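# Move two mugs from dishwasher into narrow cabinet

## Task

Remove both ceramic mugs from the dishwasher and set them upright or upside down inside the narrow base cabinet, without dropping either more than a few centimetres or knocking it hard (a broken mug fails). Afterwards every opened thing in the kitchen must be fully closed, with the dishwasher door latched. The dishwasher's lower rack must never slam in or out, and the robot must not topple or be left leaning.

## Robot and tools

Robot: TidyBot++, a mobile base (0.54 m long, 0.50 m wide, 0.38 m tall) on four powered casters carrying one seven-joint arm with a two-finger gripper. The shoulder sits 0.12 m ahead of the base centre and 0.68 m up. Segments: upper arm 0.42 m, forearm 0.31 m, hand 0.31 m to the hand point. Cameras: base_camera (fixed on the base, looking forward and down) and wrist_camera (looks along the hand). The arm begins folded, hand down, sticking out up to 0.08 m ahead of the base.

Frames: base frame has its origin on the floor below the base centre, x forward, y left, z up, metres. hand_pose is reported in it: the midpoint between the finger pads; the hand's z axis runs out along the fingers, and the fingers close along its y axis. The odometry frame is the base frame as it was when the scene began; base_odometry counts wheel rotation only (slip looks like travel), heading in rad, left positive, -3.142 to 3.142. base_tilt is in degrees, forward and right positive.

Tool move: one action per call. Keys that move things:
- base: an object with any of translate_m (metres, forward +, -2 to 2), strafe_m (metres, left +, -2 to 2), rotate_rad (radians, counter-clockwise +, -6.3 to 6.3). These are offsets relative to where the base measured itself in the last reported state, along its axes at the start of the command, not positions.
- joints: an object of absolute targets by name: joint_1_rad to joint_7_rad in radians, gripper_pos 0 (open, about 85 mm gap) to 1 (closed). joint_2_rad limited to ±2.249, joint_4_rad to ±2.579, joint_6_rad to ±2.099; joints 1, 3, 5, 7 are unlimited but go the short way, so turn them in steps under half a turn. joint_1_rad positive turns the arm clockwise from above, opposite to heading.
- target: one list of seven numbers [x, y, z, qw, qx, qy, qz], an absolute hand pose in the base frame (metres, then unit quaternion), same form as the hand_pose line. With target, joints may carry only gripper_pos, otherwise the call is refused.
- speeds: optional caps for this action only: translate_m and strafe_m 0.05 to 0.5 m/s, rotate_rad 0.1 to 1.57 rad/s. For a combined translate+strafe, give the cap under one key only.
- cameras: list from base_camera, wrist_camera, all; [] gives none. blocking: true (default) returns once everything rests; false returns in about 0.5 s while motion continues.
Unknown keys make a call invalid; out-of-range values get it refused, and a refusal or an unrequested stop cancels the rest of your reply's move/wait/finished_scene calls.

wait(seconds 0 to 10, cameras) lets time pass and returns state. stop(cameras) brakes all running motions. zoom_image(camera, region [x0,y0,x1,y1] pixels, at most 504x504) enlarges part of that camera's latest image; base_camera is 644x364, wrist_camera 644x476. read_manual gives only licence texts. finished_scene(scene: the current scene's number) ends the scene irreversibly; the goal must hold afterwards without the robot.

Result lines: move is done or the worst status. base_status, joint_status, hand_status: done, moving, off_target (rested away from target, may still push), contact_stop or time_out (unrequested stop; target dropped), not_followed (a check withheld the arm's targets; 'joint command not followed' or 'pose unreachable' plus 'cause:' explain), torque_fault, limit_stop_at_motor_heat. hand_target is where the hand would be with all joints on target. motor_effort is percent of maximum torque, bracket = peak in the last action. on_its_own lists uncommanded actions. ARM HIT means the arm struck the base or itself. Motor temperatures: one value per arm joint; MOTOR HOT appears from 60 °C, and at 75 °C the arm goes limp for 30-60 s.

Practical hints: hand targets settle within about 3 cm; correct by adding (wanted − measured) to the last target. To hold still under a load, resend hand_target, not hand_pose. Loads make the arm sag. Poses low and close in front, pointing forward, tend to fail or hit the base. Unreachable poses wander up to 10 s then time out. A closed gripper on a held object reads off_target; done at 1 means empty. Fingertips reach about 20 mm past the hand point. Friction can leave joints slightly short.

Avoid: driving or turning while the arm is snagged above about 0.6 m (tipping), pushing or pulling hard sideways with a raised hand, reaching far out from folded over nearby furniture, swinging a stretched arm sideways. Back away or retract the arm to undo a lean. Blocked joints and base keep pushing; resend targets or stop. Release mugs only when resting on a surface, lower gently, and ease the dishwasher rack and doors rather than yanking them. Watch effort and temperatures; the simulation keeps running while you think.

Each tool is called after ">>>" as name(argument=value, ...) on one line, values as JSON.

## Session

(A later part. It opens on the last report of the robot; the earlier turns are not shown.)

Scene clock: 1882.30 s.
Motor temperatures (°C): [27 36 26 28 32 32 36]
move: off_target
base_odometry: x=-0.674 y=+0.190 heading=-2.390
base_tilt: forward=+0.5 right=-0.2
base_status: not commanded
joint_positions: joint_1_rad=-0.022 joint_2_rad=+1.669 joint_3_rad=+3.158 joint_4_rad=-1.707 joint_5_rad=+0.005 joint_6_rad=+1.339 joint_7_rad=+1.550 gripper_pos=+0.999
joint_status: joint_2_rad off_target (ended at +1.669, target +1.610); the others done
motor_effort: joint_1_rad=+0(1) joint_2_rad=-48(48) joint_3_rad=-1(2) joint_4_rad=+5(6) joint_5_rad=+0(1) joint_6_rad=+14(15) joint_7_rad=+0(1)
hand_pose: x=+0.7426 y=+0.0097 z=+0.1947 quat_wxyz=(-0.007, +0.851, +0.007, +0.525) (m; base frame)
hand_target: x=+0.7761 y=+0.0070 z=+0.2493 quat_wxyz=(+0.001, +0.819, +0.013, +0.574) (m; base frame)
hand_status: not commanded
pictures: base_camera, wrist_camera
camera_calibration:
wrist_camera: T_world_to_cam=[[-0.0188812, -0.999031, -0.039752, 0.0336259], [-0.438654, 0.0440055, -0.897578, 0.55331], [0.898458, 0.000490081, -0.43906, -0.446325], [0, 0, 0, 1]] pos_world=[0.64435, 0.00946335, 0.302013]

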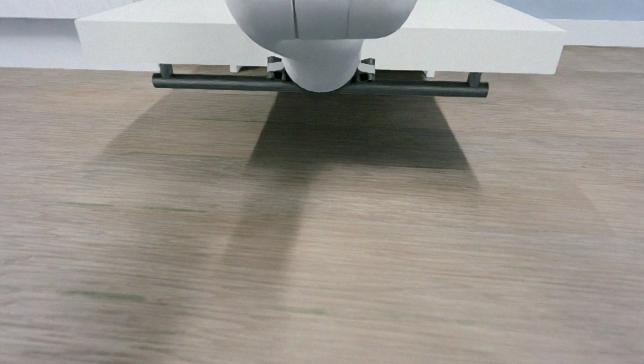

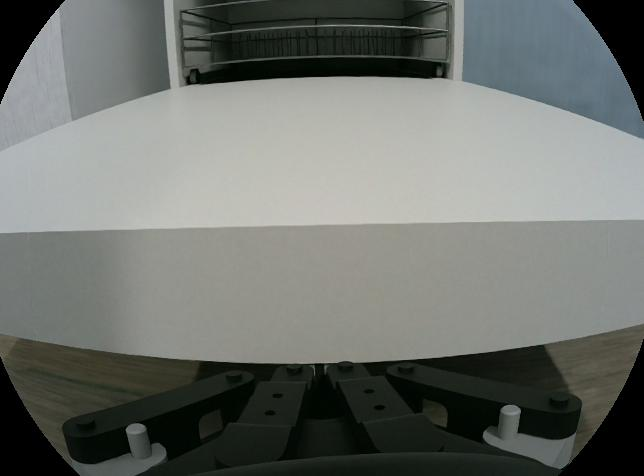

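>>> move(base={"translate_m": 0.015}, speeds={"translate_m": 0.05}, joints={"joint_2_rad": 1.57, "joint_4_rad": -1.71, "joint_6_rad": 1.36}, cameras=["wrist_camera"])

>>> move(joints={"joint_2_rad": 1.49, "joint_4_rad": -1.76, "joint_6_rad": 1.36}, cameras=["base_camera", "wrist_camera"])

Scene clock: 1889.90 s.
Motor temperatures (°C): [27 36 26 28 32 32 36]
move: off_target
base_odometry: x=-0.685 y=+0.180 heading=-2.390
base_tilt: forward=+0.4 right=-0.2
base_status: done
joint_positions: joint_1_rad=-0.022 joint_2_rad=+1.653 joint_3_rad=+3.158 joint_4_rad=-1.755 joint_5_rad=+0.005 joint_6_rad=+1.335 joint_7_rad=+1.550 gripper_pos=+0.999
joint_status: joint_2_rad off_target (ended at +1.653, target +1.570); joint_4_rad off_target (ended at -1.755, target -1.710); the others done
motor_effort: joint_1_rad=+0(3) joint_2_rad=-52(53) joint_3_rad=-1(3) joint_4_rad=+9(15) joint_5_rad=+0(2) joint_6_rad=+16(16) joint_7_rad=+0(1)
hand_pose: x=+0.7285 y=+0.0092 z=+0.1941 quat_wxyz=(-0.006, +0.861, +0.007, +0.509) (m; base frame)
hand_target: x=+0.7889 y=+0.0071 z=+0.2641 quat_wxyz=(+0.002, +0.819, +0.013, +0.574) (m; base frame)
hand_status: not commanded
pictures: wrist_camera
camera_calibration:
wrist_camera: T_world_to_cam=[[-0.0210236, -0.999053, -0.0380927, 0.0342018], [-0.470417, 0.0435049, -0.881371, 0.566691], [0.882194, -0.00061008, -0.470887, -0.41586], [0, 0, 0, 1]] pos_world=[0.634169, 0.00926186, 0.304945]

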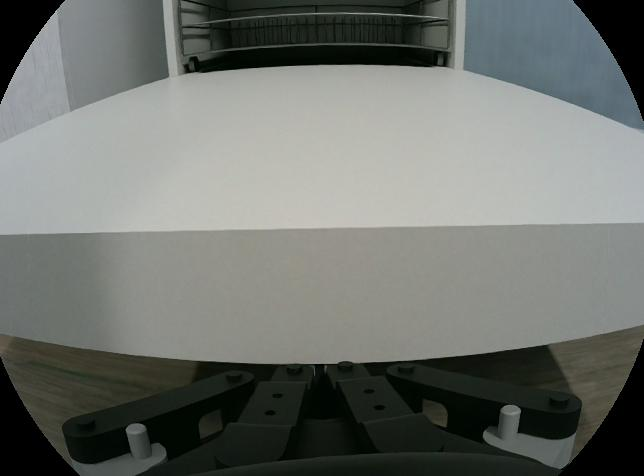

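Scene clock: 1890.80 s.
Motor temperatures (°C): [27 36 26 28 32 32 36]
move: off_target
base_odometry: x=-0.685 y=+0.180 heading=-2.390
base_tilt: forward=+0.5 right=-0.1
base_status: not commanded
joint_positions: joint_1_rad=-0.022 joint_2_rad=+1.604 joint_3_rad=+3.158 joint_4_rad=-1.805 joint_5_rad=+0.005 joint_6_rad=+1.329 joint_7_rad=+1.550 gripper_pos=+0.999
joint_status: joint_2_rad off_target (ended at +1.604, target +1.490); joint_4_rad off_target (ended at -1.805, target -1.760); the others done
motor_effort: joint_1_rad=+3(3) joint_2_rad=-57(59) joint_3_rad=+1(2) joint_4_rad=+12(13) joint_5_rad=-2(3) joint_6_rad=+18(19) joint_7_rad=+0(1)
hand_pose: x=+0.7281 y=+0.0091 z=+0.2126 quat_wxyz=(-0.006, +0.862, +0.007, +0.506) (m; base frame)
hand_target: x=+0.7999 y=+0.0071 z=+0.3054 quat_wxyz=(+0.002, +0.810, +0.013, +0.586) (m; base frame)
hand_status: not commanded
pictures: base_camera, wrist_camera
camera_calibration:
wrist_camera: T_world_to_cam=[[-0.0221172, -0.999043, -0.0377253, 0.0354129], [-0.47719, 0.0437079, -0.877713, 0.586826], [0.878522, -0.00141045, -0.4777, -0.402655], [0, 0, 0, 1]] pos_world=[0.634552, 0.00916217, 0.324052]

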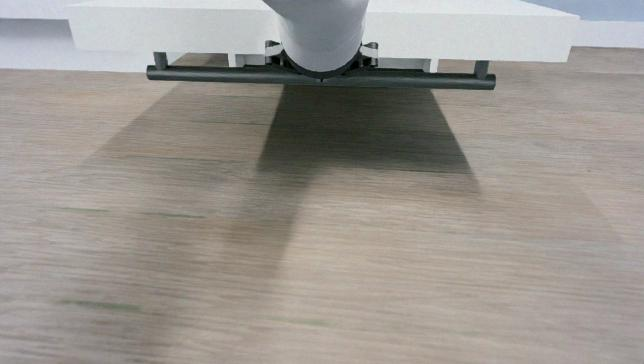

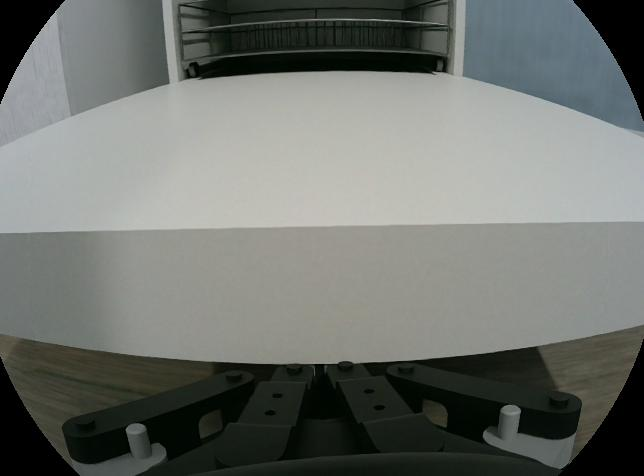

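>>> move(joints={"joint_2_rad": 1.43, "joint_4_rad": -1.81, "joint_6_rad": 1.365}, cameras=[])

>>> move(joints={"joint_2_rad": 1.37, "joint_4_rad": -1.87, "joint_6_rad": 1.365}, cameras=["base_camera", "wrist_camera"])

Scene clock: 1903.87 s.
Motor temperatures (°C): [27 36 26 28 32 32 36]
move: off_target
base_odometry: x=-0.685 y=+0.180 heading=-2.390
base_tilt: forward=+0.4 right=-0.1
base_status: not commanded
joint_positions: joint_1_rad=-0.023 joint_2_rad=+1.545 joint_3_rad=+3.158 joint_4_rad=-1.864 joint_5_rad=+0.005 joint_6_rad=+1.329 joint_7_rad=+1.550 gripper_pos=+0.999
joint_status: joint_2_rad off_target (ended at +1.545, target +1.430); joint_4_rad off_target (ended at -1.864, target -1.810); the others done
motor_effort: joint_1_rad=+3(4) joint_2_rad=-58(60) joint_3_rad=+2(3) joint_4_rad=+14(15) joint_5_rad=-3(3) joint_6_rad=+18(20) joint_7_rad=-1(1)
hand_pose: x=+0.7283 y=+0.0090 z=+0.2375 quat_wxyz=(-0.006, +0.862, +0.006, +0.506) (m; base frame)
hand_target: x=+0.8017 y=+0.0069 z=+0.3346 quat_wxyz=(+0.002, +0.806, +0.012, +0.592) (m; base frame)
hand_status: not commanded
pictures: none
No camera images: "cameras" was empty.

Scene clock: 1904.73 s.
Motor temperatures (°C): [27 36 26 28 32 32 36]
move: off_target
base_odometry: x=-0.685 y=+0.180 heading=-2.390
base_tilt: forward=+0.4 right=-0.2
base_status: not commanded
joint_positions: joint_1_rad=-0.023 joint_2_rad=+1.477 joint_3_rad=+3.158 joint_4_rad=-1.925 joint_5_rad=+0.005 joint_6_rad=+1.329 joint_7_rad=+1.550 gripper_pos=+0.999
joint_status: joint_2_rad off_target (ended at +1.477, target +1.370); joint_4_rad off_target (ended at -1.925, target -1.870); the others done
motor_effort: joint_1_rad=+3(4) joint_2_rad=-56(60) joint_3_rad=+2(3) joint_4_rad=+14(15) joint_5_rad=-3(4) joint_6_rad=+18(20) joint_7_rad=+0(1)
hand_pose: x=+0.7299 y=+0.0089 z=+0.2675 quat_wxyz=(-0.005, +0.861, +0.006, +0.509) (m; base frame)
hand_target: x=+0.7975 y=+0.0066 z=+0.3595 quat_wxyz=(+0.002, +0.806, +0.012, +0.592) (m; base frame)
hand_status: not commanded
pictures: base_camera, wrist_camera
camera_calibration:
wrist_camera: T_world_to_cam=[[-0.0235334, -0.998996, -0.0381144, 0.0385287], [-0.470412, 0.044706, -0.881314, 0.631922], [0.882133, -0.00281078, -0.470992, -0.38248], [0, 0, 0, 1]] pos_world=[0.635569, 0.00916425, 0.378245]

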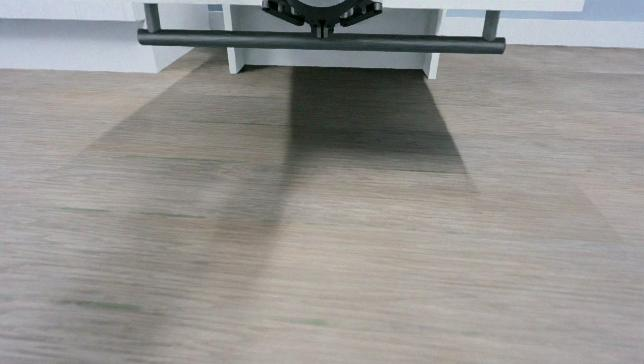

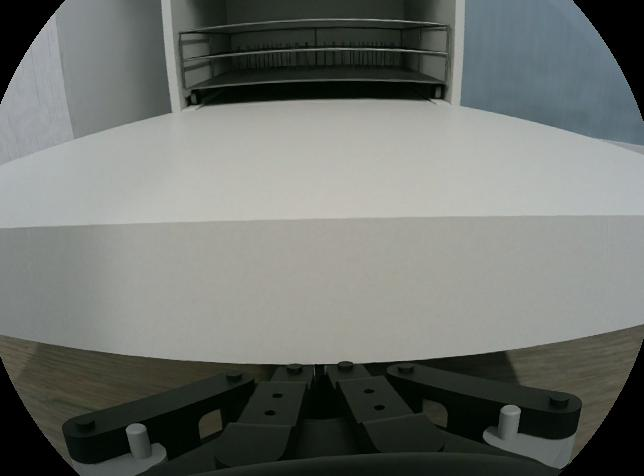

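>>> move(joints={"joint_2_rad": 1.29, "joint_4_rad": -1.93, "joint_6_rad": 1.36}, cameras=[])

>>> move(joints={"joint_2_rad": 1.213, "joint_4_rad": -1.975, "joint_6_rad": 1.35}, cameras=["wrist_camera"])

Scene clock: 1921.83 s.
Motor temperatures (°C): [27 37 26 28 32 32 36]
move: off_target
base_odometry: x=-0.685 y=+0.180 heading=-2.390
base_tilt: forward=+0.4 right=-0.2
base_status: not commanded
joint_positions: joint_1_rad=-0.023 joint_2_rad=+1.389 joint_3_rad=+3.158 joint_4_rad=-1.991 joint_5_rad=+0.005 joint_6_rad=+1.328 joint_7_rad=+1.550 gripper_pos=+0.999
joint_status: joint_2_rad off_target (ended at +1.389, target +1.290); joint_4_rad off_target (ended at -1.991, target -1.930); the others done
motor_effort: joint_1_rad=+0(3) joint_2_rad=-55(59) joint_3_rad=+0(3) joint_4_rad=+16(17) joint_5_rad=+0(3) joint_6_rad=+18(20) joint_7_rad=+0(1)
hand_pose: x=+0.7346 y=+0.0089 z=+0.3082 quat_wxyz=(-0.005, +0.855, +0.005, +0.518) (m; base frame)
hand_target: x=+0.7971 y=+0.0064 z=+0.3961 quat_wxyz=(+0.002, +0.802, +0.011, +0.598) (m; base frame)
hand_status: not commanded
pictures: none
No camera images: "cameras" was empty.

Scene clock: 1922.80 s.
Motor temperatures (°C): [27 37 26 28 32 32 36]
move: off_target
base_odometry: x=-0.685 y=+0.180 heading=-2.390
base_tilt: forward=+0.4 right=-0.2
base_status: not commanded
joint_positions: joint_1_rad=-0.023 joint_2_rad=+1.303 joint_3_rad=+3.158 joint_4_rad=-2.039 joint_5_rad=+0.005 joint_6_rad=+1.321 joint_7_rad=+1.550 gripper_pos=+0.999
joint_status: joint_2_rad off_target (ended at +1.303, target +1.213); joint_4_rad off_target (ended at -2.039, target -1.975); the others done
motor_effort: joint_1_rad=-2(2) joint_2_rad=-53(59) joint_3_rad=-2(3) joint_4_rad=+17(18) joint_5_rad=+1(2) joint_6_rad=+17(20) joint_7_rad=+0(1)
hand_pose: x=+0.7423 y=+0.0090 z=+0.3493 quat_wxyz=(-0.005, +0.847, +0.005, +0.531) (m; base frame)
hand_target: x=+0.7988 y=+0.0063 z=+0.4328 quat_wxyz=(+0.003, +0.795, +0.010, +0.607) (m; base frame)
hand_status: not commanded
pictures: wrist_camera
camera_calibration:
wrist_camera: T_world_to_cam=[[-0.0234598, -0.998892, -0.0408049, 0.0427998], [-0.424115, 0.0469054, -0.904393, 0.683605], [0.905304, -0.00391093, -0.424745, -0.388219], [0, 0, 0, 1]] pos_world=[0.642387, 0.00916933, 0.4551]

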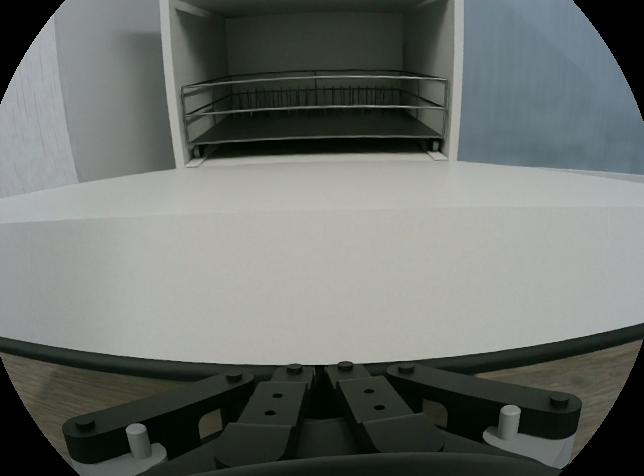

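>>> move(joints={"joint_2_rad": 1.11, "joint_4_rad": -2.005, "joint_6_rad": 1.29}, cameras=[])

>>> move(joints={"joint_2_rad": 1.04, "joint_4_rad": -2.015, "joint_6_rad": 1.22}, cameras=["base_camera", "wrist_camera"])

Scene clock: 1930.77 s.
Motor temperatures (°C): [27 37 26 28 32 32 36]
move: off_target
base_odometry: x=-0.685 y=+0.180 heading=-2.391
base_tilt: forward=+0.4 right=-0.1
base_status: not commanded
joint_positions: joint_1_rad=-0.022 joint_2_rad=+1.183 joint_3_rad=+3.158 joint_4_rad=-2.076 joint_5_rad=+0.005 joint_6_rad=+1.274 joint_7_rad=+1.550 gripper_pos=+0.999
joint_status: joint_2_rad off_target (ended at +1.183, target +1.110); joint_4_rad off_target (ended at -2.076, target -2.005); the others done
motor_effort: joint_1_rad=-4(4) joint_2_rad=-50(58) joint_3_rad=-3(4) joint_4_rad=+20(20) joint_5_rad=+3(3) joint_6_rad=+15(20) joint_7_rad=+1(1)
hand_pose: x=+0.7567 y=+0.0086 z=+0.4035 quat_wxyz=(-0.005, +0.837, +0.004, +0.547) (m; base frame)
hand_target: x=+0.8056 y=+0.0061 z=+0.4762 quat_wxyz=(+0.003, +0.791, +0.009, +0.612) (m; base frame)
hand_status: not commanded
pictures: none
No camera images: "cameras" was empty.

Scene clock: 1931.83 s.
Motor temperatures (°C): [27 37 26 28 32 32 36]
move: off_target
base_odometry: x=-0.685 y=+0.180 heading=-2.391
base_tilt: forward=+0.5 right=-0.2
base_status: not commanded
joint_positions: joint_1_rad=-0.021 joint_2_rad=+1.108 joint_3_rad=+3.158 joint_4_rad=-2.082 joint_5_rad=+0.005 joint_6_rad=+1.208 joint_7_rad=+1.550 gripper_pos=+0.999
joint_status: joint_2_rad off_target (ended at +1.108, target +1.040); joint_4_rad off_target (ended at -2.082, target -2.015); the others done
motor_effort: joint_1_rad=-2(4) joint_2_rad=-49(54) joint_3_rad=-3(4) joint_4_rad=+20(21) joint_5_rad=+2(3) joint_6_rad=+15(18) joint_7_rad=+1(1)
hand_pose: x=+0.7658 y=+0.0081 z=+0.4314 quat_wxyz=(-0.005, +0.836, +0.003, +0.548) (m; base frame)
hand_target: x=+0.8097 y=+0.0058 z=+0.5002 quat_wxyz=(+0.003, +0.794, +0.009, +0.608) (m; base frame)
hand_status: not commanded
pictures: base_camera, wrist_camera
camera_calibration:
wrist_camera: T_world_to_cam=[[-0.0255054, -0.998751, -0.0429695, 0.0483463], [-0.387773, 0.0495023, -0.920425, 0.746807], [0.921402, -0.00681337, -0.388551, -0.402489], [0, 0, 0, 1]] pos_world=[0.661679, 0.00857495, 0.533069]

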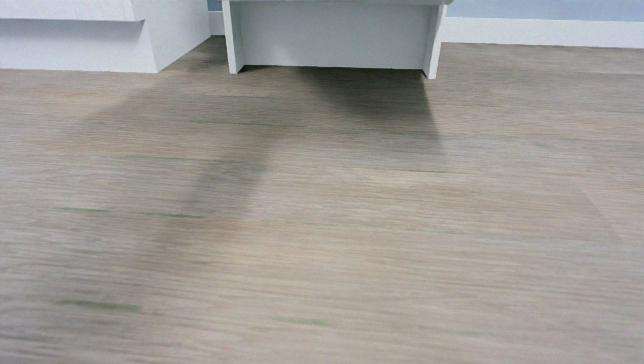

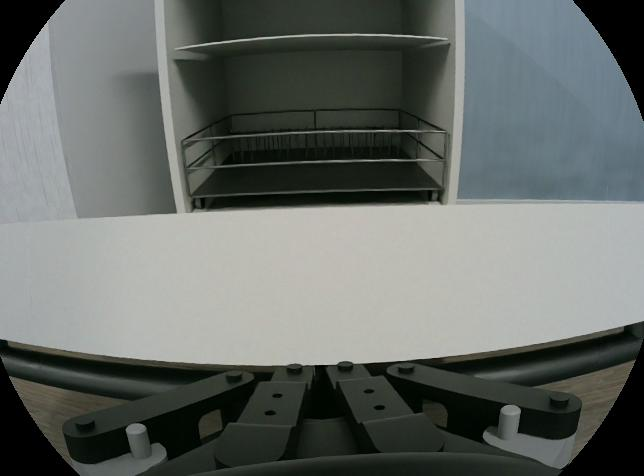

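>>> move(joints={"joint_2_rad": 0.95, "joint_4_rad": -2.005, "joint_6_rad": 1.11}, cameras=[])

>>> move(joints={"joint_2_rad": 0.86, "joint_4_rad": -1.995, "joint_6_rad": 1.00}, cameras=["wrist_camera"])

Scene clock: 1942.93 s.
Motor temperatures (°C): [27 37 26 28 32 32 36]
move: off_target
base_odometry: x=-0.685 y=+0.180 heading=-2.391
base_tilt: forward=+0.5 right=-0.1
base_status: not commanded
joint_positions: joint_1_rad=-0.020 joint_2_rad=+1.007 joint_3_rad=+3.158 joint_4_rad=-2.071 joint_5_rad=+0.005 joint_6_rad=+1.113 joint_7_rad=+1.550 gripper_pos=+0.999
joint_status: joint_2_rad off_target (ended at +1.007, target +0.950); joint_4_rad off_target (ended at -2.071, target -2.005); the others done
motor_effort: joint_1_rad=-3(4) joint_2_rad=-47(53) joint_3_rad=-3(4) joint_4_rad=+13(20) joint_5_rad=+2(3) joint_6_rad=+15(17) joint_7_rad=+0(1)
hand_pose: x=+0.7818 y=+0.0074 z=+0.4728 quat_wxyz=(-0.004, +0.832, +0.002, +0.554) (m; base frame)
hand_target: x=+0.8194 y=+0.0056 z=+0.5333 quat_wxyz=(+0.003, +0.797, +0.008, +0.604) (m; base frame)
hand_status: not commanded
pictures: none
No camera images: "cameras" was empty.

Scene clock: 1943.97 s.
Motor temperatures (°C): [27 37 26 28 32 32 36]
move: off_target
base_odometry: x=-0.685 y=+0.180 heading=-2.391
base_tilt: forward=+0.5 right=-0.2
base_status: not commanded
joint_positions: joint_1_rad=-0.020 joint_2_rad=+0.931 joint_3_rad=+3.158 joint_4_rad=-2.057 joint_5_rad=+0.005 joint_6_rad=+1.006 joint_7_rad=+1.550 gripper_pos=+0.999
joint_status: joint_2_rad off_target (ended at +0.931, target +0.860); joint_4_rad off_target (ended at -2.057, target -1.995); the others done
motor_effort: joint_1_rad=-1(3) joint_2_rad=-49(52) joint_3_rad=-2(4) joint_4_rad=+13(14) joint_5_rad=+0(2) joint_6_rad=+15(17) joint_7_rad=+0(1)
hand_pose: x=+0.7902 y=+0.0072 z=+0.4978 quat_wxyz=(-0.004, +0.837, +0.001, +0.548) (m; base frame)
hand_target: x=+0.8257 y=+0.0054 z=+0.5674 quat_wxyz=(+0.003, +0.800, +0.007, +0.600) (m; base frame)
hand_status: not commanded
pictures: wrist_camera
camera_calibration:
wrist_camera: T_world_to_cam=[[-0.0290794, -0.998634, -0.0434111, 0.0539537], [-0.388057, 0.0513017, -0.920206, 0.817687], [0.921177, -0.00991313, -0.389019, -0.39873], [0, 0, 0, 1]] pos_world=[0.686178, 0.00797858, 0.59967]

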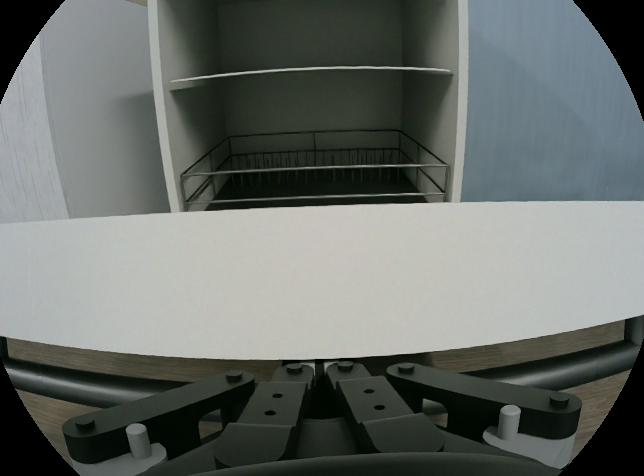

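>>> move(base={"translate_m": 0.02}, speeds={"translate_m": 0.05}, cameras=[])

>>> move(joints={"joint_2_rad": 0.77, "joint_4_rad": -2.015, "joint_6_rad": 0.92}, cameras=["wrist_camera"])

Scene clock: 1954.77 s.
Motor temperatures (°C): [27 37 26 28 32 32 36]
move: done
base_odometry: x=-0.699 y=+0.166 heading=-2.390
base_tilt: forward=+0.5 right=-0.2
base_status: done
joint_positions: joint_1_rad=-0.020 joint_2_rad=+0.930 joint_3_rad=+3.158 joint_4_rad=-2.056 joint_5_rad=+0.005 joint_6_rad=+0.999 joint_7_rad=+1.550 gripper_pos=+0.999
joint_status: not commanded
motor_effort: joint_1_rad=+0(2) joint_2_rad=-50(51) joint_3_rad=-1(2) joint_4_rad=+16(19) joint_5_rad=+0(1) joint_6_rad=+16(17) joint_7_rad=+0(1)
hand_pose: x=+0.7897 y=+0.0073 z=+0.4965 quat_wxyz=(-0.004, +0.838, +0.001, +0.545) (m; base frame)
hand_target: x=+0.8257 y=+0.0054 z=+0.5674 quat_wxyz=(+0.003, +0.800, +0.007, +0.600) (m; base frame)
hand_status: not commanded
pictures: none
No camera images: "cameras" was empty.

Scene clock: 1955.83 s.
Motor temperatures (°C): [27 37 26 28 32 32 36]
move: off_target
base_odometry: x=-0.699 y=+0.166 heading=-2.390
base_tilt: forward=+0.5 right=-0.2
base_status: not commanded
joint_positions: joint_1_rad=-0.020 joint_2_rad=+0.839 joint_3_rad=+3.158 joint_4_rad=-2.056 joint_5_rad=+0.005 joint_6_rad=+0.918 joint_7_rad=+1.550 gripper_pos=+0.999
joint_status: joint_2_rad off_target (ended at +0.839, target +0.770); joint_4_rad off_target (ended at -2.056, target -2.015); the others done
motor_effort: joint_1_rad=+0(1) joint_2_rad=-49(54) joint_3_rad=-1(2) joint_4_rad=+16(16) joint_5_rad=+0(1) joint_6_rad=+16(18) joint_7_rad=+0(1)
hand_pose: x=+0.7948 y=+0.0072 z=+0.5348 quat_wxyz=(-0.004, +0.835, +0.001, +0.550) (m; base frame)
hand_target: x=+0.8197 y=+0.0050 z=+0.5989 quat_wxyz=(+0.003, +0.803, +0.006, +0.596) (m; base frame)
hand_status: not commanded
pictures: wrist_camera
camera_calibration:
wrist_camera: T_world_to_cam=[[-0.0297179, -0.998577, -0.0442789, 0.0566478], [-0.383614, 0.0523003, -0.922012, 0.850848], [0.923015, -0.0104143, -0.384622, -0.39242], [0, 0, 0, 1]] pos_world=[0.69029, 0.00798088, 0.636066]

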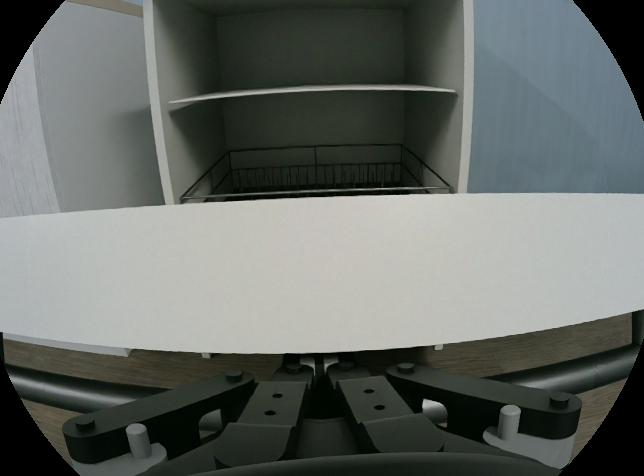

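>>> move(base={"translate_m": 0.03}, speeds={"translate_m": 0.05}, cameras=[])

>>> move(joints={"joint_2_rad": 0.69, "joint_4_rad": -2.03, "joint_6_rad": 0.83}, cameras=[])

>>> move(joints={"joint_2_rad": 0.625, "joint_4_rad": -2.035, "joint_6_rad": 0.76}, cameras=["wrist_camera"])

Scene clock: 1965.83 s.
Motor temperatures (°C): [27 37 26 28 32 32 36]
move: done
base_odometry: x=-0.721 y=+0.146 heading=-2.390
base_tilt: forward=+0.5 right=-0.2
base_status: done
joint_positions: joint_1_rad=-0.020 joint_2_rad=+0.836 joint_3_rad=+3.158 joint_4_rad=-2.063 joint_5_rad=+0.005 joint_6_rad=+0.917 joint_7_rad=+1.550 gripper_pos=+0.999
joint_status: not commanded
motor_effort: joint_1_rad=-1(2) joint_2_rad=-48(50) joint_3_rad=-1(3) joint_4_rad=+17(20) joint_5_rad=+0(1) joint_6_rad=+16(17) joint_7_rad=+0(1)
hand_pose: x=+0.7920 y=+0.0070 z=+0.5338 quat_wxyz=(-0.004, +0.837, +0.001, +0.548) (m; base frame)
hand_target: x=+0.8197 y=+0.0050 z=+0.5989 quat_wxyz=(+0.003, +0.803, +0.006, +0.596) (m; base frame)
hand_status: not commanded
pictures: none
No camera images: "cameras" was empty.

Scene clock: 1966.87 s.
Motor temperatures (°C): [27 37 26 28 32 32 36]
move: off_target
base_odometry: x=-0.721 y=+0.146 heading=-2.390
base_tilt: forward=+0.4 right=-0.1
base_status: not commanded
joint_positions: joint_1_rad=-0.020 joint_2_rad=+0.768 joint_3_rad=+3.158 joint_4_rad=-2.065 joint_5_rad=+0.005 joint_6_rad=+0.822 joint_7_rad=+1.550 gripper_pos=+0.999
joint_status: joint_2_rad off_target (ended at +0.768, target +0.690); the others done
motor_effort: joint_1_rad=+0(1) joint_2_rad=-49(52) joint_3_rad=+0(2) joint_4_rad=+18(19) joint_5_rad=+0(1) joint_6_rad=+16(18) joint_7_rad=+0(1)
hand_pose: x=+0.7886 y=+0.0067 z=+0.5523 quat_wxyz=(-0.004, +0.844, +0.000, +0.536) (m; base frame)
hand_target: x=+0.8112 y=+0.0047 z=+0.6217 quat_wxyz=(+0.003, +0.810, +0.005, +0.586) (m; base frame)
hand_status: not commanded
pictures: none
No camera images: "cameras" was empty.

Scene clock: 1967.87 s.
Motor temperatures (°C): [27 37 26 28 32 32 36]
move: off_target
base_odometry: x=-0.721 y=+0.146 heading=-2.390
base_tilt: forward=+0.5 right=-0.2
base_status: not commanded
joint_positions: joint_1_rad=-0.020 joint_2_rad=+0.697 joint_3_rad=+3.158 joint_4_rad=-2.067 joint_5_rad=+0.005 joint_6_rad=+0.750 joint_7_rad=+1.550 gripper_pos=+0.999
joint_status: joint_2_rad off_target (ended at +0.697, target +0.625); the others done
motor_effort: joint_1_rad=-1(1) joint_2_rad=-47(52) joint_3_rad=+0(2) joint_4_rad=+19(20) joint_5_rad=+0(1) joint_6_rad=+16(18) joint_7_rad=+0(1)
hand_pose: x=+0.7865 y=+0.0065 z=+0.5791 quat_wxyz=(-0.004, +0.845, -0.001, +0.535) (m; base frame)
hand_target: x=+0.8055 y=+0.0044 z=+0.6437 quat_wxyz=(+0.003, +0.813, +0.005, +0.582) (m; base frame)
hand_status: not commanded
pictures: wrist_camera
camera_calibration:
wrist_camera: T_world_to_cam=[[-0.0337333, -0.998474, -0.0437142, 0.060504], [-0.416358, 0.0538025, -0.907607, 0.905894], [0.908575, -0.0124158, -0.417538, -0.337329], [0, 0, 0, 1]] pos_world=[0.685706, 0.00748405, 0.683994]

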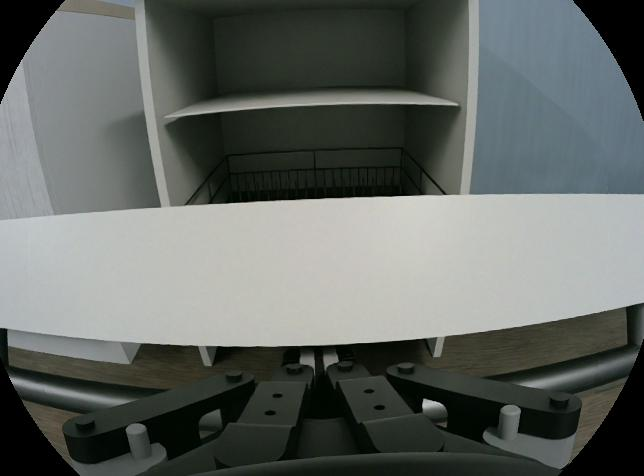

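>>> move(base={"translate_m": 0.04}, speeds={"translate_m": 0.05}, cameras=[])

>>> move(joints={"joint_2_rad": 0.565, "joint_4_rad": -2.04, "joint_6_rad": 0.71}, cameras=[])

>>> move(joints={"joint_2_rad": 0.51, "joint_4_rad": -2.04, "joint_6_rad": 0.66}, cameras=["wrist_camera"])

Scene clock: 1977.50 s.
Motor temperatures (°C): [27 38 26 28 32 32 36]
move: done
base_odometry: x=-0.750 y=+0.118 heading=-2.390
base_tilt: forward=+0.4 right=-0.1
base_status: done
joint_positions: joint_1_rad=-0.020 joint_2_rad=+0.678 joint_3_rad=+3.158 joint_4_rad=-2.079 joint_5_rad=+0.005 joint_6_rad=+0.750 joint_7_rad=+1.550 gripper_pos=+0.999
joint_status: not commanded
motor_effort: joint_1_rad=+0(3) joint_2_rad=-44(48) joint_3_rad=-1(3) joint_4_rad=+19(23) joint_5_rad=+0(2) joint_6_rad=+15(17) joint_7_rad=-1(1)
hand_pose: x=+0.7831 y=+0.0063 z=+0.5865 quat_wxyz=(-0.004, +0.843, -0.001, +0.537) (m; base frame)
hand_target: x=+0.8055 y=+0.0044 z=+0.6437 quat_wxyz=(+0.003, +0.813, +0.005, +0.582) (m; base frame)
hand_status: not commanded
pictures: none
No camera images: "cameras" was empty.

Scene clock: 1978.33 s.
Motor temperatures (°C): [27 38 26 28 32 32 36]
move: off_target
base_odometry: x=-0.750 y=+0.118 heading=-2.390
base_tilt: forward=+0.5 right=-0.1
base_status: not commanded
joint_positions: joint_1_rad=-0.020 joint_2_rad=+0.643 joint_3_rad=+3.158 joint_4_rad=-2.079 joint_5_rad=+0.005 joint_6_rad=+0.698 joint_7_rad=+1.550 gripper_pos=+0.999
joint_status: joint_2_rad off_target (ended at +0.644, target +0.565); joint_4_rad off_target (ended at -2.079, target -2.040); the others done
motor_effort: joint_1_rad=+0(0) joint_2_rad=-47(48) joint_3_rad=-2(2) joint_4_rad=+20(21) joint_5_rad=+0(0) joint_6_rad=+17(18) joint_7_rad=+0(1)
hand_pose: x=+0.7792 y=+0.0062 z=+0.5946 quat_wxyz=(-0.004, +0.848, -0.001, +0.530) (m; base frame)
hand_target: x=+0.8002 y=+0.0042 z=+0.6678 quat_wxyz=(+0.002, +0.812, +0.004, +0.584) (m; base frame)
hand_status: not commanded
pictures: none
No camera images: "cameras" was empty.

Scene clock: 1979.30 s.
Motor temperatures (°C): [27 38 26 28 32 32 36]
move: off_target
base_odometry: x=-0.750 y=+0.118 heading=-2.390
base_tilt: forward=+0.5 right=-0.1
base_status: not commanded
joint_positions: joint_1_rad=-0.020 joint_2_rad=+0.577 joint_3_rad=+3.158 joint_4_rad=-2.079 joint_5_rad=+0.005 joint_6_rad=+0.648 joint_7_rad=+1.550 gripper_pos=+0.999
joint_status: joint_2_rad off_target (ended at +0.577, target +0.510); joint_4_rad off_target (ended at -2.079, target -2.040); the others done
motor_effort: joint_1_rad=+0(1) joint_2_rad=-44(50) joint_3_rad=-1(2) joint_4_rad=+21(23) joint_5_rad=+0(1) joint_6_rad=+16(19) joint_7_rad=-1(1)
hand_pose: x=+0.7774 y=+0.0060 z=+0.6247 quat_wxyz=(-0.004, +0.844, -0.001, +0.537) (m; base frame)
hand_target: x=+0.7955 y=+0.0041 z=+0.6903 quat_wxyz=(+0.002, +0.810, +0.004, +0.586) (m; base frame)
hand_status: not commanded
pictures: wrist_camera
camera_calibration:
wrist_camera: T_world_to_cam=[[-0.0348836, -0.998377, -0.0450198, 0.0634862], [-0.411365, 0.0553982, -0.909786, 0.941104], [0.910803, -0.0132171, -0.41263, -0.314741], [0, 0, 0, 1]] pos_world=[0.676019, 0.00708774, 0.729189]

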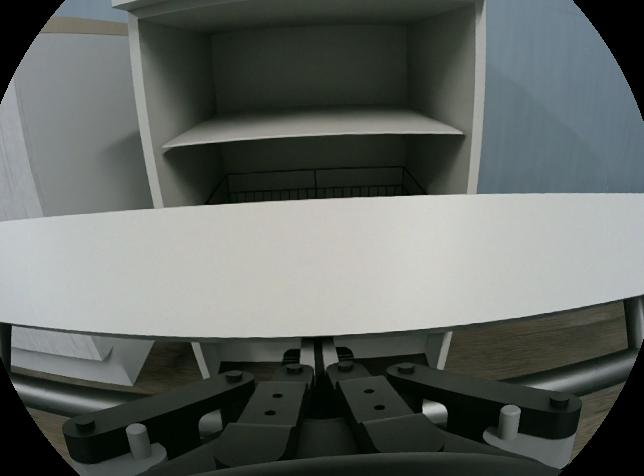

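>>> move(base={"translate_m": 0.043}, speeds={"translate_m": 0.05}, cameras=[])

>>> move(joints={"joint_2_rad": 0.46, "joint_4_rad": -2.05, "joint_6_rad": 0.61}, cameras=[])

>>> move(joints={"joint_2_rad": 0.41, "joint_4_rad": -2.05, "joint_6_rad": 0.56}, cameras=["wrist_camera"])

Scene clock: 1986.40 s.
Motor temperatures (°C): [27 37 26 28 32 32 36]
move: done
base_odometry: x=-0.781 y=+0.089 heading=-2.389
base_tilt: forward=+0.5 right=-0.1
base_status: done
joint_positions: joint_1_rad=-0.020 joint_2_rad=+0.551 joint_3_rad=+3.158 joint_4_rad=-2.086 joint_5_rad=+0.005 joint_6_rad=+0.648 joint_7_rad=+1.550 gripper_pos=+0.999
joint_status: not commanded
motor_effort: joint_1_rad=+0(3) joint_2_rad=-41(45) joint_3_rad=-1(3) joint_4_rad=+20(24) joint_5_rad=+0(2) joint_6_rad=+14(17) joint_7_rad=+0(1)
hand_pose: x=+0.7760 y=+0.0057 z=+0.6389 quat_wxyz=(-0.004, +0.838, -0.002, +0.545) (m; base frame)
hand_target: x=+0.7955 y=+0.0041 z=+0.6903 quat_wxyz=(+0.002, +0.810, +0.004, +0.586) (m; base frame)
hand_status: not commanded
pictures: none
No camera images: "cameras" was empty.

Scene clock: 1987.13 s.
Motor temperatures (°C): [27 37 26 28 32 32 36]
move: off_target
base_odometry: x=-0.781 y=+0.089 heading=-2.389
base_tilt: forward=+0.5 right=-0.2
base_status: not commanded
joint_positions: joint_1_rad=-0.020 joint_2_rad=+0.524 joint_3_rad=+3.158 joint_4_rad=-2.086 joint_5_rad=+0.005 joint_6_rad=+0.605 joint_7_rad=+1.550 gripper_pos=+0.999
joint_status: joint_2_rad off_target (ended at +0.524, target +0.460); the others done
motor_effort: joint_1_rad=+0(0) joint_2_rad=-42(43) joint_3_rad=+0(1) joint_4_rad=+22(23) joint_5_rad=+0(0) joint_6_rad=+16(17) joint_7_rad=+1(1)
hand_pose: x=+0.7714 y=+0.0055 z=+0.6442 quat_wxyz=(-0.004, +0.843, -0.002, +0.538) (m; base frame)
hand_target: x=+0.7862 y=+0.0039 z=+0.7044 quat_wxyz=(+0.002, +0.813, +0.003, +0.582) (m; base frame)
hand_status: not commanded
pictures: none
No camera images: "cameras" was empty.

Scene clock: 1988.00 s.
Motor temperatures (°C): [27 37 26 28 32 32 36]
move: off_target
base_odometry: x=-0.781 y=+0.089 heading=-2.389
base_tilt: forward=+0.5 right=-0.2
base_status: not commanded
joint_positions: joint_1_rad=-0.020 joint_2_rad=+0.477 joint_3_rad=+3.158 joint_4_rad=-2.088 joint_5_rad=+0.005 joint_6_rad=+0.552 joint_7_rad=+1.550 gripper_pos=+0.999
joint_status: joint_2_rad off_target (ended at +0.477, target +0.410); the others done
motor_effort: joint_1_rad=+0(0) joint_2_rad=-42(45) joint_3_rad=-1(1) joint_4_rad=+23(24) joint_5_rad=+0(1) joint_6_rad=+16(17) joint_7_rad=+0(1)
hand_pose: x=+0.7653 y=+0.0053 z=+0.6589 quat_wxyz=(-0.004, +0.845, -0.002, +0.535) (m; base frame)
hand_target: x=+0.7795 y=+0.0037 z=+0.7229 quat_wxyz=(+0.002, +0.813, +0.003, +0.582) (m; base frame)
hand_status: not commanded
pictures: wrist_camera
camera_calibration:
wrist_camera: T_world_to_cam=[[-0.0366786, -0.998273, -0.0458901, 0.0658005], [-0.415716, 0.0570011, -0.907706, 0.969141], [0.908755, -0.0142161, -0.417089, -0.285123], [0, 0, 0, 1]] pos_world=[0.664408, 0.00639139, 0.763793]

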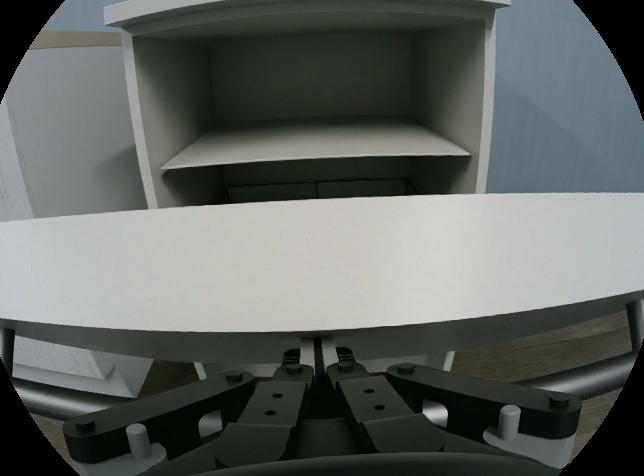

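>>> move(base={"translate_m": 0.04}, speeds={"translate_m": 0.05}, cameras=[])

>>> move(joints={"joint_2_rad": 0.335, "joint_4_rad": -2.02, "joint_6_rad": 0.455}, cameras=[])

>>> move(base={"translate_m": 0.04}, speeds={"translate_m": 0.05}, cameras=[])

>>> move(joints={"joint_2_rad": 0.275, "joint_4_rad": -1.965, "joint_6_rad": 0.35}, cameras=["wrist_camera"])

Scene clock: 1998.70 s.
Motor temperatures (°C): [27 37 26 28 32 32 36]
move: done
base_odometry: x=-0.811 y=+0.061 heading=-2.388
base_tilt: forward=+0.5 right=-0.1
base_status: done
joint_positions: joint_1_rad=-0.019 joint_2_rad=+0.441 joint_3_rad=+3.158 joint_4_rad=-2.094 joint_5_rad=+0.005 joint_6_rad=+0.552 joint_7_rad=+1.550 gripper_pos=+0.999
joint_status: not commanded
motor_effort: joint_1_rad=+0(4) joint_2_rad=-37(43) joint_3_rad=-2(4) joint_4_rad=+21(26) joint_5_rad=+0(2) joint_6_rad=+14(17) joint_7_rad=+0(1)
hand_pose: x=+0.7633 y=+0.0049 z=+0.6793 quat_wxyz=(-0.004, +0.837, -0.003, +0.548) (m; base frame)
hand_target: x=+0.7795 y=+0.0037 z=+0.7229 quat_wxyz=(+0.002, +0.813, +0.003, +0.582) (m; base frame)
hand_status: not commanded
pictures: none
No camera images: "cameras" was empty.

Scene clock: 1999.53 s.
Motor temperatures (°C): [27 37 26 28 32 32 36]
move: off_target
base_odometry: x=-0.811 y=+0.061 heading=-2.388
base_tilt: forward=+0.4 right=-0.2
base_status: not commanded
joint_positions: joint_1_rad=-0.019 joint_2_rad=+0.386 joint_3_rad=+3.158 joint_4_rad=-2.088 joint_5_rad=+0.005 joint_6_rad=+0.462 joint_7_rad=+1.550 gripper_pos=+0.999
joint_status: joint_2_rad off_target (ended at +0.386, target +0.335); joint_4_rad off_target (ended at -2.088, target -2.020); the others done
motor_effort: joint_1_rad=+0(0) joint_2_rad=-37(40) joint_3_rad=-1(2) joint_4_rad=+23(24) joint_5_rad=+0(1) joint_6_rad=+15(16) joint_7_rad=+0(1)
hand_pose: x=+0.7536 y=+0.0046 z=+0.6920 quat_wxyz=(-0.004, +0.845, -0.003, +0.535) (m; base frame)
hand_target: x=+0.7747 y=+0.0035 z=+0.7565 quat_wxyz=(+0.001, +0.813, +0.003, +0.582) (m; base frame)
hand_status: not commanded
pictures: none
No camera images: "cameras" was empty.

Scene clock: 2000.83 s.
Motor temperatures (°C): [27 37 26 28 32 32 36]
move: done
base_odometry: x=-0.840 y=+0.034 heading=-2.388
base_tilt: forward=+0.5 right=-0.2
base_status: done
joint_positions: joint_1_rad=-0.019 joint_2_rad=+0.360 joint_3_rad=+3.158 joint_4_rad=-2.084 joint_5_rad=+0.005 joint_6_rad=+0.458 joint_7_rad=+1.550 gripper_pos=+0.999
joint_status: not commanded
motor_effort: joint_1_rad=+0(4) joint_2_rad=-34(38) joint_3_rad=-1(5) joint_4_rad=+23(28) joint_5_rad=+0(2) joint_6_rad=+14(17) joint_7_rad=+0(1)
hand_pose: x=+0.7543 y=+0.0043 z=+0.7089 quat_wxyz=(-0.004, +0.838, -0.004, +0.546) (m; base frame)
hand_target: x=+0.7747 y=+0.0035 z=+0.7565 quat_wxyz=(+0.001, +0.813, +0.003, +0.582) (m; base frame)
hand_status: not commanded
pictures: none
No camera images: "cameras" was empty.

Scene clock: 2001.63 s.
Motor temperatures (°C): [27 37 26 28 32 32 36]
move: off_target
base_odometry: x=-0.840 y=+0.034 heading=-2.388
base_tilt: forward=+0.5 right=-0.2
base_status: not commanded
joint_positions: joint_1_rad=-0.019 joint_2_rad=+0.334 joint_3_rad=+3.158 joint_4_rad=-2.047 joint_5_rad=+0.005 joint_6_rad=+0.349 joint_7_rad=+1.550 gripper_pos=+0.999
joint_status: joint_2_rad off_target (ended at +0.334, target +0.275); joint_4_rad off_target (ended at -2.047, target -1.965); the others done
motor_effort: joint_1_rad=+0(1) joint_2_rad=-38(39) joint_3_rad=-2(2) joint_4_rad=+25(27) joint_5_rad=+0(1) joint_6_rad=+16(17) joint_7_rad=+0(1)
hand_pose: x=+0.7526 y=+0.0041 z=+0.7132 quat_wxyz=(-0.004, +0.850, -0.004, +0.527) (m; base frame)
hand_target: x=+0.7756 y=+0.0034 z=+0.7940 quat_wxyz=(+0.001, +0.810, +0.002, +0.586) (m; base frame)
hand_status: not commanded
pictures: wrist_camera
camera_calibration:
wrist_camera: T_world_to_cam=[[-0.0403072, -0.998114, -0.046292, 0.0695975], [-0.432849, 0.0591992, -0.899521, 1.02028], [0.900565, -0.0162197, -0.434419, -0.232444], [0, 0, 0, 1]] pos_world=[0.653764, 0.00529626, 0.820009]

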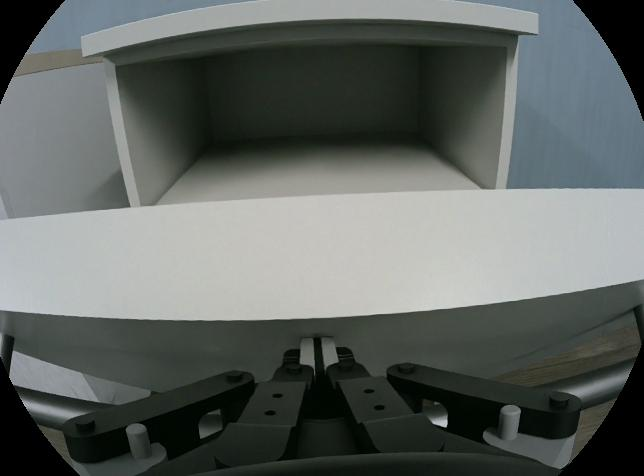

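>>> move(base={"translate_m": 0.03}, speeds={"translate_m": 0.05}, cameras=[])

>>> move(joints={"joint_2_rad": 0.265, "joint_4_rad": -1.89, "joint_6_rad": 0.28}, cameras=[])

>>> move(joints={"joint_2_rad": 0.265, "joint_4_rad": -1.84, "joint_6_rad": 0.24}, cameras=["wrist_camera"])

Scene clock: 2021.80 s.
Motor temperatures (°C): [27 37 26 29 32 32 36]
move: done
base_odometry: x=-0.861 y=+0.013 heading=-2.387
base_tilt: forward=+0.5 right=-0.2
base_status: done
joint_positions: joint_1_rad=-0.017 joint_2_rad=+0.306 joint_3_rad=+3.159 joint_4_rad=-2.036 joint_5_rad=+0.005 joint_6_rad=+0.346 joint_7_rad=+1.550 gripper_pos=+0.999
joint_status: not commanded
motor_effort: joint_1_rad=-1(5) joint_2_rad=-34(39) joint_3_rad=-2(6) joint_4_rad=+25(30) joint_5_rad=+1(2) joint_6_rad=+15(17) joint_7_rad=+0(1)
hand_pose: x=+0.7549 y=+0.0028 z=+0.7355 quat_wxyz=(-0.003, +0.840, -0.005, +0.542) (m; base frame)
hand_target: x=+0.7756 y=+0.0034 z=+0.7940 quat_wxyz=(+0.001, +0.810, +0.002, +0.586) (m; base frame)
hand_status: not commanded
pictures: none
No camera images: "cameras" was empty.

Scene clock: 2022.70 s.
Motor temperatures (°C): [27 37 26 29 32 32 36]
move: off_target
base_odometry: x=-0.861 y=+0.013 heading=-2.387
base_tilt: forward=+0.5 right=-0.1
base_status: not commanded
joint_positions: joint_1_rad=-0.017 joint_2_rad=+0.307 joint_3_rad=+3.159 joint_4_rad=-1.972 joint_5_rad=+0.005 joint_6_rad=+0.280 joint_7_rad=+1.550 gripper_pos=+0.999
joint_status: joint_2_rad off_target (ended at +0.307, target +0.265); joint_4_rad off_target (ended at -1.972, target -1.890); the others done
motor_effort: joint_1_rad=+0(4) joint_2_rad=-37(38) joint_3_rad=-1(4) joint_4_rad=+26(28) joint_5_rad=+0(1) joint_6_rad=+16(17) joint_7_rad=+0(1)
hand_pose: x=+0.7682 y=+0.0026 z=+0.7493 quat_wxyz=(-0.003, +0.841, -0.005, +0.541) (m; base frame)
hand_target: x=+0.7886 y=+0.0035 z=+0.8212 quat_wxyz=(+0.001, +0.806, +0.002, +0.592) (m; base frame)
hand_status: not commanded
pictures: none
No camera images: "cameras" was empty.

Scene clock: 2023.57 s.
Motor temperatures (°C): [27 37 26 29 32 32 36]
move: off_target
base_odometry: x=-0.861 y=+0.013 heading=-2.387
base_tilt: forward=+0.5 right=-0.2
base_status: not commanded
joint_positions: joint_1_rad=-0.017 joint_2_rad=+0.306 joint_3_rad=+3.159 joint_4_rad=-1.922 joint_5_rad=+0.005 joint_6_rad=+0.237 joint_7_rad=+1.550 gripper_pos=+0.999
joint_status: joint_2_rad off_target (ended at +0.306, target +0.265); joint_4_rad off_target (ended at -1.922, target -1.840); the others done
motor_effort: joint_1_rad=+0(2) joint_2_rad=-37(39) joint_3_rad=-1(3) joint_4_rad=+27(29) joint_5_rad=+0(1) joint_6_rad=+16(17) joint_7_rad=+0(1)
hand_pose: x=+0.7791 y=+0.0026 z=+0.7640 quat_wxyz=(-0.003, +0.839, -0.005, +0.544) (m; base frame)
hand_target: x=+0.7979 y=+0.0036 z=+0.8375 quat_wxyz=(+0.001, +0.803, +0.002, +0.596) (m; base frame)
hand_status: not commanded
pictures: wrist_camera
camera_calibration:
wrist_camera: T_world_to_cam=[[-0.0411245, -0.998005, -0.0479088, 0.0734142], [-0.395868, 0.0603003, -0.916326, 1.06154], [0.917386, -0.0187178, -0.397558, -0.275575], [0, 0, 0, 1]] pos_world=[0.676058, 0.00409833, 0.866677]

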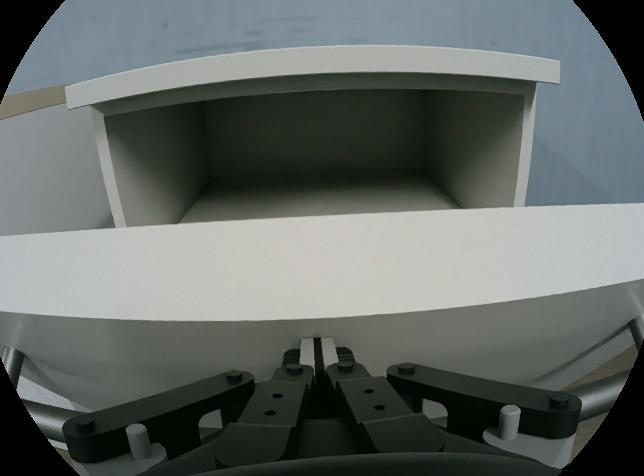

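>>> move(base={"translate_m": 0.02}, speeds={"translate_m": 0.05}, joints={"joint_2_rad": 0.295, "joint_4_rad": -1.79, "joint_6_rad": 0.25}, cameras=[])

>>> move(base={"translate_m": 0.02}, speeds={"translate_m": 0.05}, joints={"joint_2_rad": 0.34, "joint_4_rad": -1.70, "joint_6_rad": 0.23}, cameras=["wrist_camera"])

Scene clock: 2031.57 s.
Motor temperatures (°C): [27 37 26 29 32 32 36]
move: off_target
base_odometry: x=-0.876 y=+0.000 heading=-2.387
base_tilt: forward=+0.5 right=-0.2
base_status: done
joint_positions: joint_1_rad=-0.017 joint_2_rad=+0.319 joint_3_rad=+3.159 joint_4_rad=-1.854 joint_5_rad=+0.005 joint_6_rad=+0.236 joint_7_rad=+1.550 gripper_pos=+0.999
joint_status: joint_4_rad off_target (ended at -1.854, target -1.790); the others done
motor_effort: joint_1_rad=-1(5) joint_2_rad=-36(38) joint_3_rad=-2(6) joint_4_rad=+26(30) joint_5_rad=+1(1) joint_6_rad=+14(18) joint_7_rad=+1(1)
hand_pose: x=+0.8008 y=+0.0022 z=+0.7912 quat_wxyz=(-0.003, +0.824, -0.005, +0.566) (m; base frame)
hand_target: x=+0.8157 y=+0.0039 z=+0.8484 quat_wxyz=(+0.001, +0.794, +0.002, +0.608) (m; base frame)
hand_status: not commanded
pictures: none
No camera images: "cameras" was empty.

Scene clock: 2032.47 s.
Motor temperatures (°C): [27 37 26 29 32 32 36]
move: off_target
base_odometry: x=-0.890 y=-0.014 heading=-2.386
base_tilt: forward=+0.5 right=-0.1
base_status: done
joint_positions: joint_1_rad=-0.015 joint_2_rad=+0.360 joint_3_rad=+3.160 joint_4_rad=-1.760 joint_5_rad=+0.005 joint_6_rad=+0.234 joint_7_rad=+1.550 gripper_pos=+0.999
joint_status: joint_4_rad off_target (ended at -1.760, target -1.700); the others done
motor_effort: joint_1_rad=-1(6) joint_2_rad=-37(40) joint_3_rad=-1(6) joint_4_rad=+25(30) joint_5_rad=+0(1) joint_6_rad=+13(17) joint_7_rad=+1(1)
hand_pose: x=+0.8315 y=+0.0009 z=+0.8146 quat_wxyz=(-0.002, +0.809, -0.005, +0.587) (m; base frame)
hand_target: x=+0.8423 y=+0.0044 z=+0.8625 quat_wxyz=(+0.001, +0.786, +0.003, +0.618) (m; base frame)
hand_status: not commanded
pictures: wrist_camera
camera_calibration:
wrist_camera: T_world_to_cam=[[-0.0384035, -0.997979, -0.0506363, 0.0762495], [-0.297647, 0.059798, -0.952801, 1.07685], [0.953903, -0.0215192, -0.299342, -0.413831], [0, 0, 0, 1]] pos_world=[0.718205, 0.00279644, 0.906012]

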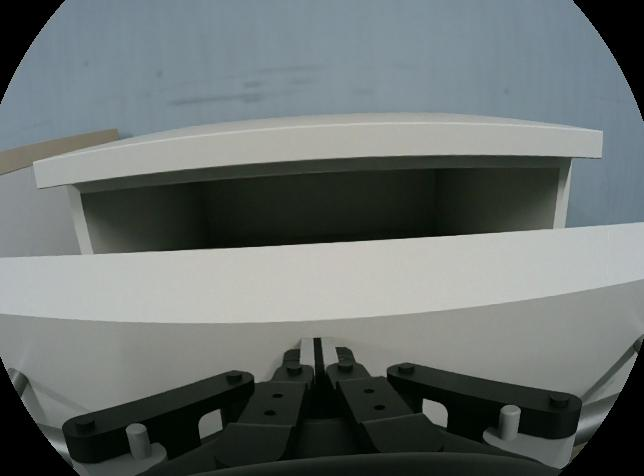

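>>> move(base={"translate_m": 0.02}, speeds={"translate_m": 0.05}, joints={"joint_2_rad": 0.41, "joint_4_rad": -1.63, "joint_6_rad": 0.20}, cameras=["base_camera", "wrist_camera"])

Scene clock: 2039.47 s.
Motor temperatures (°C): [27 37 26 29 32 32 36]
move: off_target
base_odometry: x=-0.905 y=-0.028 heading=-2.386
base_tilt: forward=+0.4 right=-0.1
base_status: done
joint_positions: joint_1_rad=-0.014 joint_2_rad=+0.407 joint_3_rad=+3.161 joint_4_rad=-1.674 joint_5_rad=+0.005 joint_6_rad=+0.228 joint_7_rad=+1.550 gripper_pos=+0.999
joint_status: joint_4_rad off_target (ended at -1.674, target -1.630); the others done
motor_effort: joint_1_rad=-3(6) joint_2_rad=-36(39) joint_3_rad=-4(5) joint_4_rad=+23(28) joint_5_rad=+1(1) joint_6_rad=+10(15) joint_7_rad=+0(1)
hand_pose: x=+0.8591 y=+0.0000 z=+0.8282 quat_wxyz=(-0.001, +0.799, -0.006, +0.601) (m; base frame)
hand_target: x=+0.8674 y=+0.0049 z=+0.8427 quat_wxyz=(+0.002, +0.796, +0.003, +0.606) (m; base frame)
hand_status: not commanded
pictures: base_camera, wrist_camera
camera_calibration:
wrist_camera: T_world_to_cam=[[-0.0378301, -0.997989, -0.050861, 0.0768667], [-0.265155, 0.0590979, -0.962393, 1.07811], [0.963464, -0.0229214, -0.266857, -0.471334], [0, 0, 0, 1]] pos_world=[0.742887, 0.0021944, 0.915696]

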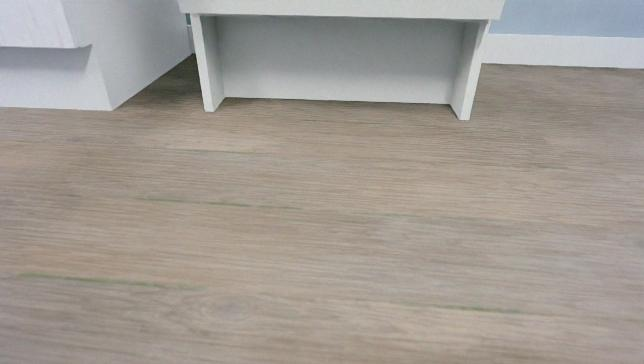

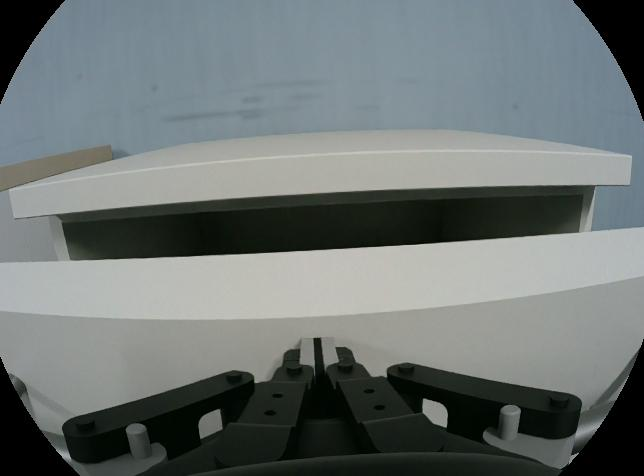

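>>> move(base={"translate_m": 0.02}, speeds={"translate_m": 0.05}, joints={"joint_2_rad": 0.48, "joint_4_rad": -1.54, "joint_6_rad": 0.17}, cameras=["wrist_camera"])

Scene clock: 2047.70 s.
Motor temperatures (°C): [27 37 26 29 32 32 36]
move: done
base_odometry: x=-0.919 y=-0.042 heading=-2.386
base_tilt: forward=+0.5 right=-0.2
base_status: done
joint_positions: joint_1_rad=-0.013 joint_2_rad=+0.465 joint_3_rad=+3.161 joint_4_rad=-1.576 joint_5_rad=+0.005 joint_6_rad=+0.215 joint_7_rad=+1.550 gripper_pos=+0.999
joint_status: all done
motor_effort: joint_1_rad=-2(6) joint_2_rad=-36(38) joint_3_rad=-2(5) joint_4_rad=+22(26) joint_5_rad=+0(1) joint_6_rad=+10(13) joint_7_rad=+0(1)
hand_pose: x=+0.8894 y=+0.0001 z=+0.8369 quat_wxyz=(-0.001, +0.791, -0.005, +0.611) (m; base frame)
hand_target: x=+0.8959 y=+0.0055 z=+0.8327 quat_wxyz=(+0.002, +0.799, +0.004, +0.602) (m; base frame)
hand_status: not commanded
pictures: wrist_camera
camera_calibration:
wrist_camera: T_world_to_cam=[[-0.036364, -0.998055, -0.0506373, 0.0769696], [-0.239415, 0.0578958, -0.96919, 1.07732], [0.970236, -0.0231203, -0.241054, -0.525774], [0, 0, 0, 1]] pos_world=[0.770851, 0.00229143, 0.921286]

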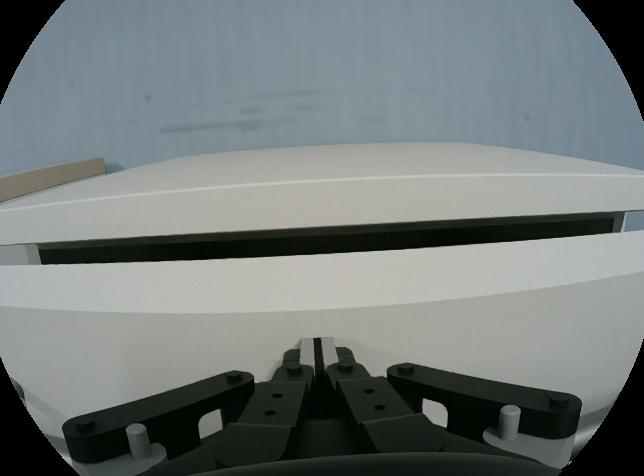

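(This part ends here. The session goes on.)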